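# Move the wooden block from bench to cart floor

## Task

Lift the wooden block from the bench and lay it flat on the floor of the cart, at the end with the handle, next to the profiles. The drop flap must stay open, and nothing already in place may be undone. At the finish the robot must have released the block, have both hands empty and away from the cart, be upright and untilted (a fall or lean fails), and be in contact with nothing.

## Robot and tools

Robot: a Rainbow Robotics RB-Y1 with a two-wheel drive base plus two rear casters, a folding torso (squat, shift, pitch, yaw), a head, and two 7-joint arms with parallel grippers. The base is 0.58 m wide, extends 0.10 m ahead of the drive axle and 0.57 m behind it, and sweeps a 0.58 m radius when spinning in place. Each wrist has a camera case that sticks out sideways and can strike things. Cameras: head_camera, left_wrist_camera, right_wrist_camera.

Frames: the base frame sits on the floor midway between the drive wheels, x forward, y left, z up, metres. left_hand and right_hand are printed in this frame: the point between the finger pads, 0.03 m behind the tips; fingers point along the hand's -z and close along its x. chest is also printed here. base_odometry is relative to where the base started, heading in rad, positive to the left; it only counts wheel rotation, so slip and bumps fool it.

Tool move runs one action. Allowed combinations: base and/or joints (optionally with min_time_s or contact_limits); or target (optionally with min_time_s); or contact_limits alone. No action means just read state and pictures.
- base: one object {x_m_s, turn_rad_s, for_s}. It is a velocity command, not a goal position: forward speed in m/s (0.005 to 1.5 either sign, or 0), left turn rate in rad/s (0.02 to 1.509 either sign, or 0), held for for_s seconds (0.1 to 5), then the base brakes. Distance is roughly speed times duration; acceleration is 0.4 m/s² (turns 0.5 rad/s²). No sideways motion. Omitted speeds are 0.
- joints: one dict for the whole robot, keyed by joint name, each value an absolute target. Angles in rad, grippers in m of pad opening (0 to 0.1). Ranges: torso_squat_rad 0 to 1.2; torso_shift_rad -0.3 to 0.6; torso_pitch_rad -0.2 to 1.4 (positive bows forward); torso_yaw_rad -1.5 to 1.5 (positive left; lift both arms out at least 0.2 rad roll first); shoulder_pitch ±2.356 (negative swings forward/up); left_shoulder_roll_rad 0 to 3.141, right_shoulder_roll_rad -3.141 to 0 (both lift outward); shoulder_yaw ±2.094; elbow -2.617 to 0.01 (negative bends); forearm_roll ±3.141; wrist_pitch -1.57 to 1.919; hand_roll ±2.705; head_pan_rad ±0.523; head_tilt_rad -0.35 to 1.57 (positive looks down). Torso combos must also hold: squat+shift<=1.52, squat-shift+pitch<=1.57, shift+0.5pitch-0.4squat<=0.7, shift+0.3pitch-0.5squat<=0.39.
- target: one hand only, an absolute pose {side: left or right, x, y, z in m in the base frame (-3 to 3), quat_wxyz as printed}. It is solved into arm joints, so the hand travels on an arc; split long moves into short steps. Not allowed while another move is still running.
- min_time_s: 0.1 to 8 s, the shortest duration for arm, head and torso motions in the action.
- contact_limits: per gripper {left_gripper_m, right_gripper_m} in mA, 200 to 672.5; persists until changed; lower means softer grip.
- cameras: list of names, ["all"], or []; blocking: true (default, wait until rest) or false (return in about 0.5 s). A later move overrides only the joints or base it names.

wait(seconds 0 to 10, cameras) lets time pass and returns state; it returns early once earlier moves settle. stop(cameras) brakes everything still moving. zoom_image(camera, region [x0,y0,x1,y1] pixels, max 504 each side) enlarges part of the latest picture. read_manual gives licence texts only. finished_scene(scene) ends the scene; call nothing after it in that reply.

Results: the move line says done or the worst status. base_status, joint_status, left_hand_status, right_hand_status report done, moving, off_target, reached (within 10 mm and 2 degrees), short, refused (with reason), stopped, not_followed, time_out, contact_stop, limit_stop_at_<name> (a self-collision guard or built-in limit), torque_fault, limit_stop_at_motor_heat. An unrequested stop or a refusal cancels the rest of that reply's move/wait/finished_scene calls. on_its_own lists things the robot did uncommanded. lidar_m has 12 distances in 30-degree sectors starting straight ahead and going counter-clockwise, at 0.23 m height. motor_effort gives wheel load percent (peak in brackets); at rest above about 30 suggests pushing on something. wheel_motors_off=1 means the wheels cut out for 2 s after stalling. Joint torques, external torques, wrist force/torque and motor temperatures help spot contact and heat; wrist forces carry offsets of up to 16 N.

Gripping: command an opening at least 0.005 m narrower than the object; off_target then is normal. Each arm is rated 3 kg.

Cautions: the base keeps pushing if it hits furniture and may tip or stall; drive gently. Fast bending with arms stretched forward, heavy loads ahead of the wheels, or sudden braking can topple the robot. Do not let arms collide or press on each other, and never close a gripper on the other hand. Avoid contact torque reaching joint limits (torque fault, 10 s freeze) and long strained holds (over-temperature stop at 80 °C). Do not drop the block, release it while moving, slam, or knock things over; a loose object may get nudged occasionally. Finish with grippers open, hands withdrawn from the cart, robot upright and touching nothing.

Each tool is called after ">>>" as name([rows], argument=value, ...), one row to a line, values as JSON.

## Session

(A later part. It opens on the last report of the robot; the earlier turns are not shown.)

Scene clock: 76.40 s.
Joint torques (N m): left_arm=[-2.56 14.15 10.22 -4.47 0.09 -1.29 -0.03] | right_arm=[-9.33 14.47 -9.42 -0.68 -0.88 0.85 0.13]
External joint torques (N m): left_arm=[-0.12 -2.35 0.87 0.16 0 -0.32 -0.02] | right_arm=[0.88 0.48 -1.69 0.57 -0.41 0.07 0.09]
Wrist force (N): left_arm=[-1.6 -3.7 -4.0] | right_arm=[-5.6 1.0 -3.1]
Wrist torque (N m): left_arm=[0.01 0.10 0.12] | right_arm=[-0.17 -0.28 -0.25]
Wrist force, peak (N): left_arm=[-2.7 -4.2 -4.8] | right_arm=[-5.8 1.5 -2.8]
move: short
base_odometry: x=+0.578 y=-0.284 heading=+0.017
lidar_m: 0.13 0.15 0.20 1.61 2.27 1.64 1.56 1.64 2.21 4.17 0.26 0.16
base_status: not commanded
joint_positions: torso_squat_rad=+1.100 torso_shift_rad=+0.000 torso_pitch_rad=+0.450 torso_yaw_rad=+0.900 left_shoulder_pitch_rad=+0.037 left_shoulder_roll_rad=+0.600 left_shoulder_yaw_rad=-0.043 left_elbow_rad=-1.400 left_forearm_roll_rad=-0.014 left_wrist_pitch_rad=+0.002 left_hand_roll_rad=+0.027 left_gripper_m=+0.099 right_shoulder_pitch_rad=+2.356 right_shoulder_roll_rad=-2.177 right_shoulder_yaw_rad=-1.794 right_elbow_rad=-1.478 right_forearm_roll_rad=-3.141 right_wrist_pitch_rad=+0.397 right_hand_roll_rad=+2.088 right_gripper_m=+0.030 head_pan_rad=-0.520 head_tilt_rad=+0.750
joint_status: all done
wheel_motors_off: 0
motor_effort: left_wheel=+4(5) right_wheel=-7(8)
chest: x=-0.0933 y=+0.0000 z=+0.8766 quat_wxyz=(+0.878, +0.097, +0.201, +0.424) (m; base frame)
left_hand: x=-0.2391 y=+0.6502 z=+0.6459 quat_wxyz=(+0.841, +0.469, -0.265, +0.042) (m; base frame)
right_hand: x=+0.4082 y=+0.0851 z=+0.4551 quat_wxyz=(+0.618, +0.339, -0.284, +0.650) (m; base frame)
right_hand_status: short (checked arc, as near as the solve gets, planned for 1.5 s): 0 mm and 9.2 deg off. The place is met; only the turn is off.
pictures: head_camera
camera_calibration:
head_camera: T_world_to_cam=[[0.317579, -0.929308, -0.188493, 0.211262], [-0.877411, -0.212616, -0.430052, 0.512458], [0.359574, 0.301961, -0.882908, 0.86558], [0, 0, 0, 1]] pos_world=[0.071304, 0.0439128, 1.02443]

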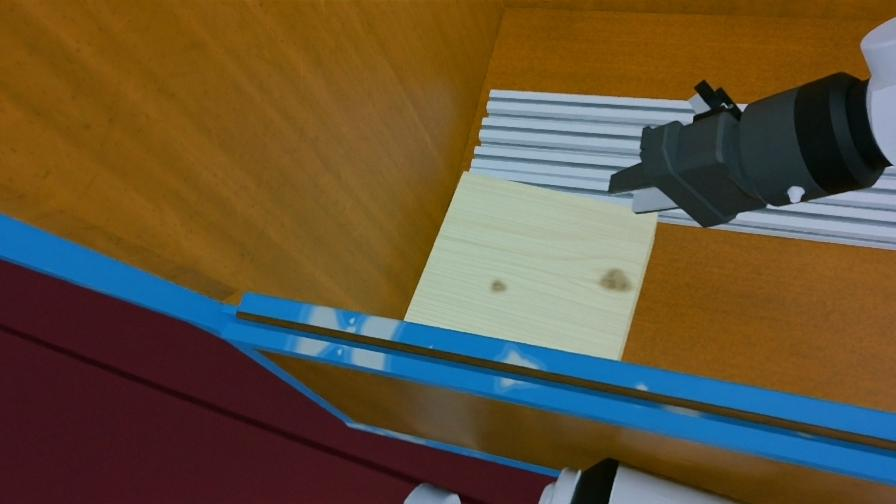

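>>> move(target={"side":"right","x":0.42,"y":0.02,"z":0.54,"quat_wxyz":[0.6533,0.2706,-0.2706,0.6533]}, min_time_s=1.5)

>>> move(target={"side":"right","x":0.42,"y":0.02,"z":0.72,"quat_wxyz":[0.6533,0.2706,-0.2706,0.6533]}, min_time_s=2)

>>> move(target={"side":"right","x":0.4,"y":0.0,"z":0.84,"quat_wxyz":[0.6533,0.2706,-0.2706,0.6533]}, min_time_s=1.5, cameras=["head_camera"])

Scene clock: 83.17 s.
Joint torques (N m): left_arm=[-2.74 14.07 10.19 -4.42 -0.01 -1.19 0.02] | right_arm=[-6.68 18.44 -9.44 -0.77 -0.28 -0.04 -0.09]
External joint torques (N m): left_arm=[-0.3 -2.43 0.85 0.21 -0.1 -0.22 0.03] | right_arm=[0.29 3.19 -1.35 -0.44 0 -0.18 -0.12]
Wrist force (N): left_arm=[-2.3 -3.4 -4.4] | right_arm=[-4.7 1.7 -2.8]
Wrist torque (N m): left_arm=[-0.03 0.04 0.14] | right_arm=[-0.20 -0.19 -0.03]
Wrist force, peak (N): left_arm=[-2.4 -4.3 -4.8] | right_arm=[-5.8 1.3 -2.8]
move: done
base_odometry: x=+0.578 y=-0.284 heading=+0.017
lidar_m: 0.14 0.15 0.19 1.61 2.26 1.63 1.55 1.63 2.20 4.18 0.23 0.16
base_status: not commanded
joint_positions: torso_squat_rad=+1.100 torso_shift_rad=+0.000 torso_pitch_rad=+0.450 torso_yaw_rad=+0.900 left_shoulder_pitch_rad=+0.037 left_shoulder_roll_rad=+0.600 left_shoulder_yaw_rad=-0.043 left_elbow_rad=-1.400 left_forearm_roll_rad=-0.014 left_wrist_pitch_rad=+0.002 left_hand_roll_rad=+0.027 left_gripper_m=+0.099 right_shoulder_pitch_rad=+2.356 right_shoulder_roll_rad=-1.769 right_shoulder_yaw_rad=-1.842 right_elbow_rad=-1.871 right_forearm_roll_rad=-2.884 right_wrist_pitch_rad=+0.276 right_hand_roll_rad=+1.724 right_gripper_m=+0.030 head_pan_rad=-0.520 head_tilt_rad=+0.750
joint_status: all done
wheel_motors_off: 0
motor_effort: left_wheel=+5(6) right_wheel=-4(7)
chest: x=-0.0933 y=+0.0000 z=+0.8766 quat_wxyz=(+0.878, +0.097, +0.201, +0.424) (m; base frame)
left_hand: x=-0.2391 y=+0.6502 z=+0.6459 quat_wxyz=(+0.841, +0.469, -0.265, +0.042) (m; base frame)
right_hand: x=+0.4200 y=+0.0199 z=+0.5398 quat_wxyz=(+0.653, +0.272, -0.274, +0.652) (m; base frame)
right_hand_status: reached (checked arc, planned for 1.5 s): 0 mm and 0.4 deg off.
pictures: none

Scene clock: 85.50 s.
Joint torques (N m): left_arm=[-2.38 14.29 10.38 -4.57 -0.07 -1.15 -0.05] | right_arm=[-6.54 15.19 -10.87 1.75 -0.5 -0.79 -0.21]
External joint torques (N m): left_arm=[0.06 -2.21 1.04 0.06 -0.16 -0.17 -0.03] | right_arm=[-1.85 3.54 -1.16 -0.28 -0.05 0.08 -0.25]
Wrist force (N): left_arm=[-2.0 -4.0 -4.1] | right_arm=[-5.1 1.4 -2.8]
Wrist torque (N m): left_arm=[0.07 0.09 0.15] | right_arm=[-0.18 -0.27 -0.02]
Wrist force, peak (N): left_arm=[-2.5 -3.8 -4.6] | right_arm=[-5.3 2.2 -3.7]
move: done
base_odometry: x=+0.578 y=-0.284 heading=+0.017
lidar_m: 0.14 0.15 0.20 1.61 2.25 1.63 1.56 1.63 2.20 4.18 0.24 0.16
base_status: not commanded
joint_positions: torso_squat_rad=+1.100 torso_shift_rad=+0.000 torso_pitch_rad=+0.450 torso_yaw_rad=+0.900 left_shoulder_pitch_rad=+0.037 left_shoulder_roll_rad=+0.600 left_shoulder_yaw_rad=-0.043 left_elbow_rad=-1.400 left_forearm_roll_rad=-0.014 left_wrist_pitch_rad=+0.002 left_hand_roll_rad=+0.027 left_gripper_m=+0.099 right_shoulder_pitch_rad=+2.065 right_shoulder_roll_rad=-1.435 right_shoulder_yaw_rad=-2.094 right_elbow_rad=-2.079 right_forearm_roll_rad=-2.417 right_wrist_pitch_rad=+0.644 right_hand_roll_rad=+0.942 right_gripper_m=+0.030 head_pan_rad=-0.520 head_tilt_rad=+0.750
joint_status: all done
wheel_motors_off: 0
motor_effort: left_wheel=+5(6) right_wheel=-5(7)
chest: x=-0.0933 y=+0.0000 z=+0.8766 quat_wxyz=(+0.878, +0.097, +0.201, +0.424) (m; base frame)
left_hand: x=-0.2391 y=+0.6502 z=+0.6459 quat_wxyz=(+0.841, +0.469, -0.265, +0.042) (m; base frame)
right_hand: x=+0.4205 y=+0.0197 z=+0.7196 quat_wxyz=(+0.653, +0.272, -0.274, +0.652) (m; base frame)
right_hand_status: reached (checked arc, planned for 2.0 s): 1 mm and 0.5 deg off.
pictures: none

Scene clock: 87.33 s.
Joint torques (N m): left_arm=[-2.41 13.95 10 -4.41 0.02 -1.12 -0.07] | right_arm=[-4.63 -0.19 -9.61 2.6 -0.38 -1.45 0.04]
External joint torques (N m): left_arm=[0.03 -2.55 0.66 0.21 -0.07 -0.15 -0.06] | right_arm=[-1.31 -0.6 -0.34 0.89 -0.03 -0.17 0]
Wrist force (N): left_arm=[-2.5 -3.3 -4.1] | right_arm=[-4.2 1.8 -2.9]
Wrist torque (N m): left_arm=[-0.04 -0.01 0.09] | right_arm=[-0.22 -0.15 -0.02]
Wrist force, peak (N): left_arm=[-2.5 -4.1 -5.3] | right_arm=[-4.9 2.1 -3.5]
move: done
base_odometry: x=+0.578 y=-0.284 heading=+0.017
lidar_m: 0.14 0.15 0.19 1.60 2.26 1.62 1.56 1.63 2.20 4.17 0.24 0.16
base_status: not commanded
joint_positions: torso_squat_rad=+1.100 torso_shift_rad=+0.000 torso_pitch_rad=+0.450 torso_yaw_rad=+0.900 left_shoulder_pitch_rad=+0.037 left_shoulder_roll_rad=+0.600 left_shoulder_yaw_rad=-0.043 left_elbow_rad=-1.400 left_forearm_roll_rad=-0.014 left_wrist_pitch_rad=+0.002 left_hand_roll_rad=+0.027 left_gripper_m=+0.099 right_shoulder_pitch_rad=+1.323 right_shoulder_roll_rad=-1.546 right_shoulder_yaw_rad=-2.094 right_elbow_rad=-2.045 right_forearm_roll_rad=-2.149 right_wrist_pitch_rad=+1.294 right_hand_roll_rad=+0.441 right_gripper_m=+0.030 head_pan_rad=-0.520 head_tilt_rad=+0.750
joint_status: all done
wheel_motors_off: 0
motor_effort: left_wheel=+5(6) right_wheel=-4(7)
chest: x=-0.0933 y=+0.0000 z=+0.8766 quat_wxyz=(+0.878, +0.097, +0.201, +0.424) (m; base frame)
left_hand: x=-0.2391 y=+0.6502 z=+0.6459 quat_wxyz=(+0.841, +0.469, -0.265, +0.042) (m; base frame)
right_hand: x=+0.4001 y=-0.0002 z=+0.8399 quat_wxyz=(+0.653, +0.271, -0.271, +0.653) (m; base frame)
right_hand_status: reached (checked arc, planned for 1.5 s): 0 mm and 0.1 deg off.
pictures: head_camera
camera_calibration:
head_camera: T_world_to_cam=[[0.317608, -0.929301, -0.188479, 0.211246], [-0.8774, -0.212646, -0.430059, 0.512466], [0.359575, 0.301962, -0.882907, 0.865579], [0, 0, 0, 1]] pos_world=[0.0713041, 0.0439127, 1.02443]

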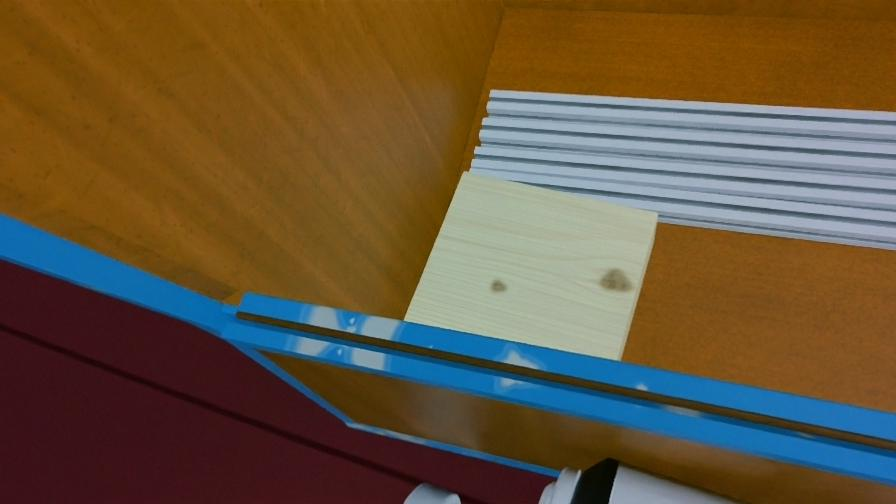

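>>> move(base={"x_m_s":-0.35,"for_s":1.6}, joints={"head_tilt_rad":0.4}, cameras=["head_camera"])

Scene clock: 91.17 s.
Joint torques (N m): left_arm=[-2.6 14.4 10.51 -4.53 0.11 -1.29 0.01] | right_arm=[-4.69 0.51 -9.31 1.89 -0.33 -1.3 0.04]
External joint torques (N m): left_arm=[-0.15 -2.1 1.17 0.1 0.02 -0.31 0.03] | right_arm=[-1.37 0.11 -0.05 0.17 0.02 -0.01 0.01]
Wrist force (N): left_arm=[-2.5 -4.1 -3.7] | right_arm=[-4.1 2.1 -3.3]
Wrist torque (N m): left_arm=[0.08 0.01 0.11] | right_arm=[-0.24 -0.12 -0.03]
Wrist force, peak (N): left_arm=[-2.4 -3.6 -5.0] | right_arm=[-5.2 1.6 -3.3]
move: done
base_odometry: x=+0.018 y=-0.294 heading=+0.018
lidar_m: 0.70 0.72 1.81 4.13 1.45 1.04 0.99 1.05 1.42 3.78 1.12 0.76
base_status: done (sent for 1.6 of 1.6 s)
joint_positions: torso_squat_rad=+1.100 torso_shift_rad=+0.000 torso_pitch_rad=+0.450 torso_yaw_rad=+0.900 left_shoulder_pitch_rad=+0.037 left_shoulder_roll_rad=+0.600 left_shoulder_yaw_rad=-0.043 left_elbow_rad=-1.400 left_forearm_roll_rad=-0.014 left_wrist_pitch_rad=+0.002 left_hand_roll_rad=+0.027 left_gripper_m=+0.099 right_shoulder_pitch_rad=+1.323 right_shoulder_roll_rad=-1.547 right_shoulder_yaw_rad=-2.094 right_elbow_rad=-2.045 right_forearm_roll_rad=-2.149 right_wrist_pitch_rad=+1.294 right_hand_roll_rad=+0.441 right_gripper_m=+0.030 head_pan_rad=-0.520 head_tilt_rad=+0.400
joint_status: all done
wheel_motors_off: 0
motor_effort: left_wheel=+12(48) right_wheel=-12(27)
chest: x=-0.0934 y=+0.0000 z=+0.8766 quat_wxyz=(+0.878, +0.097, +0.201, +0.424) (m; base frame)
left_hand: x=-0.2392 y=+0.6503 z=+0.6458 quat_wxyz=(+0.841, +0.469, -0.265, +0.042) (m; base frame)
right_hand: x=+0.4000 y=-0.0001 z=+0.8401 quat_wxyz=(+0.653, +0.271, -0.271, +0.653) (m; base frame)
pictures: head_camera
camera_calibration:
head_camera: T_world_to_cam=[[0.327265, -0.925239, -0.191912, 0.214812], [-0.699366, -0.100591, -0.707651, 0.8011], [0.635441, 0.365806, -0.68, 0.64966], [0, 0, 0, 1]] pos_world=[0.0771411, 0.0416865, 1.04989]

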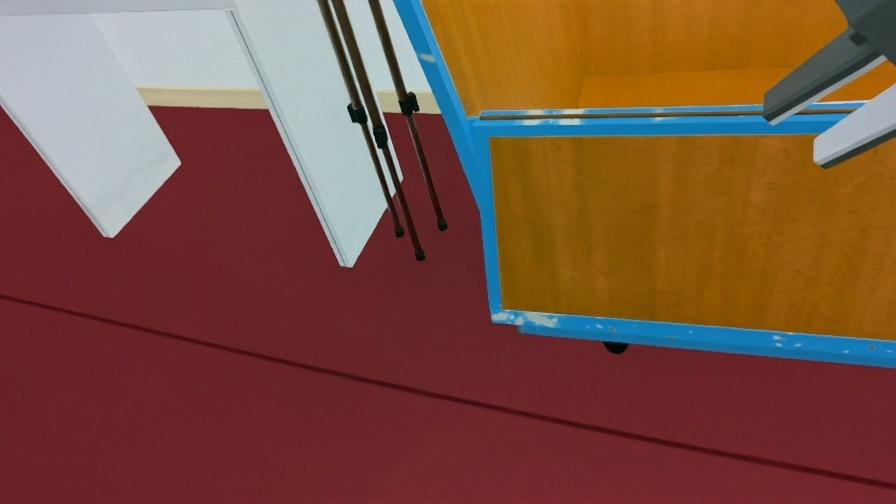

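>>> finished_scene(scene=2)

The scene is finished: the task was done.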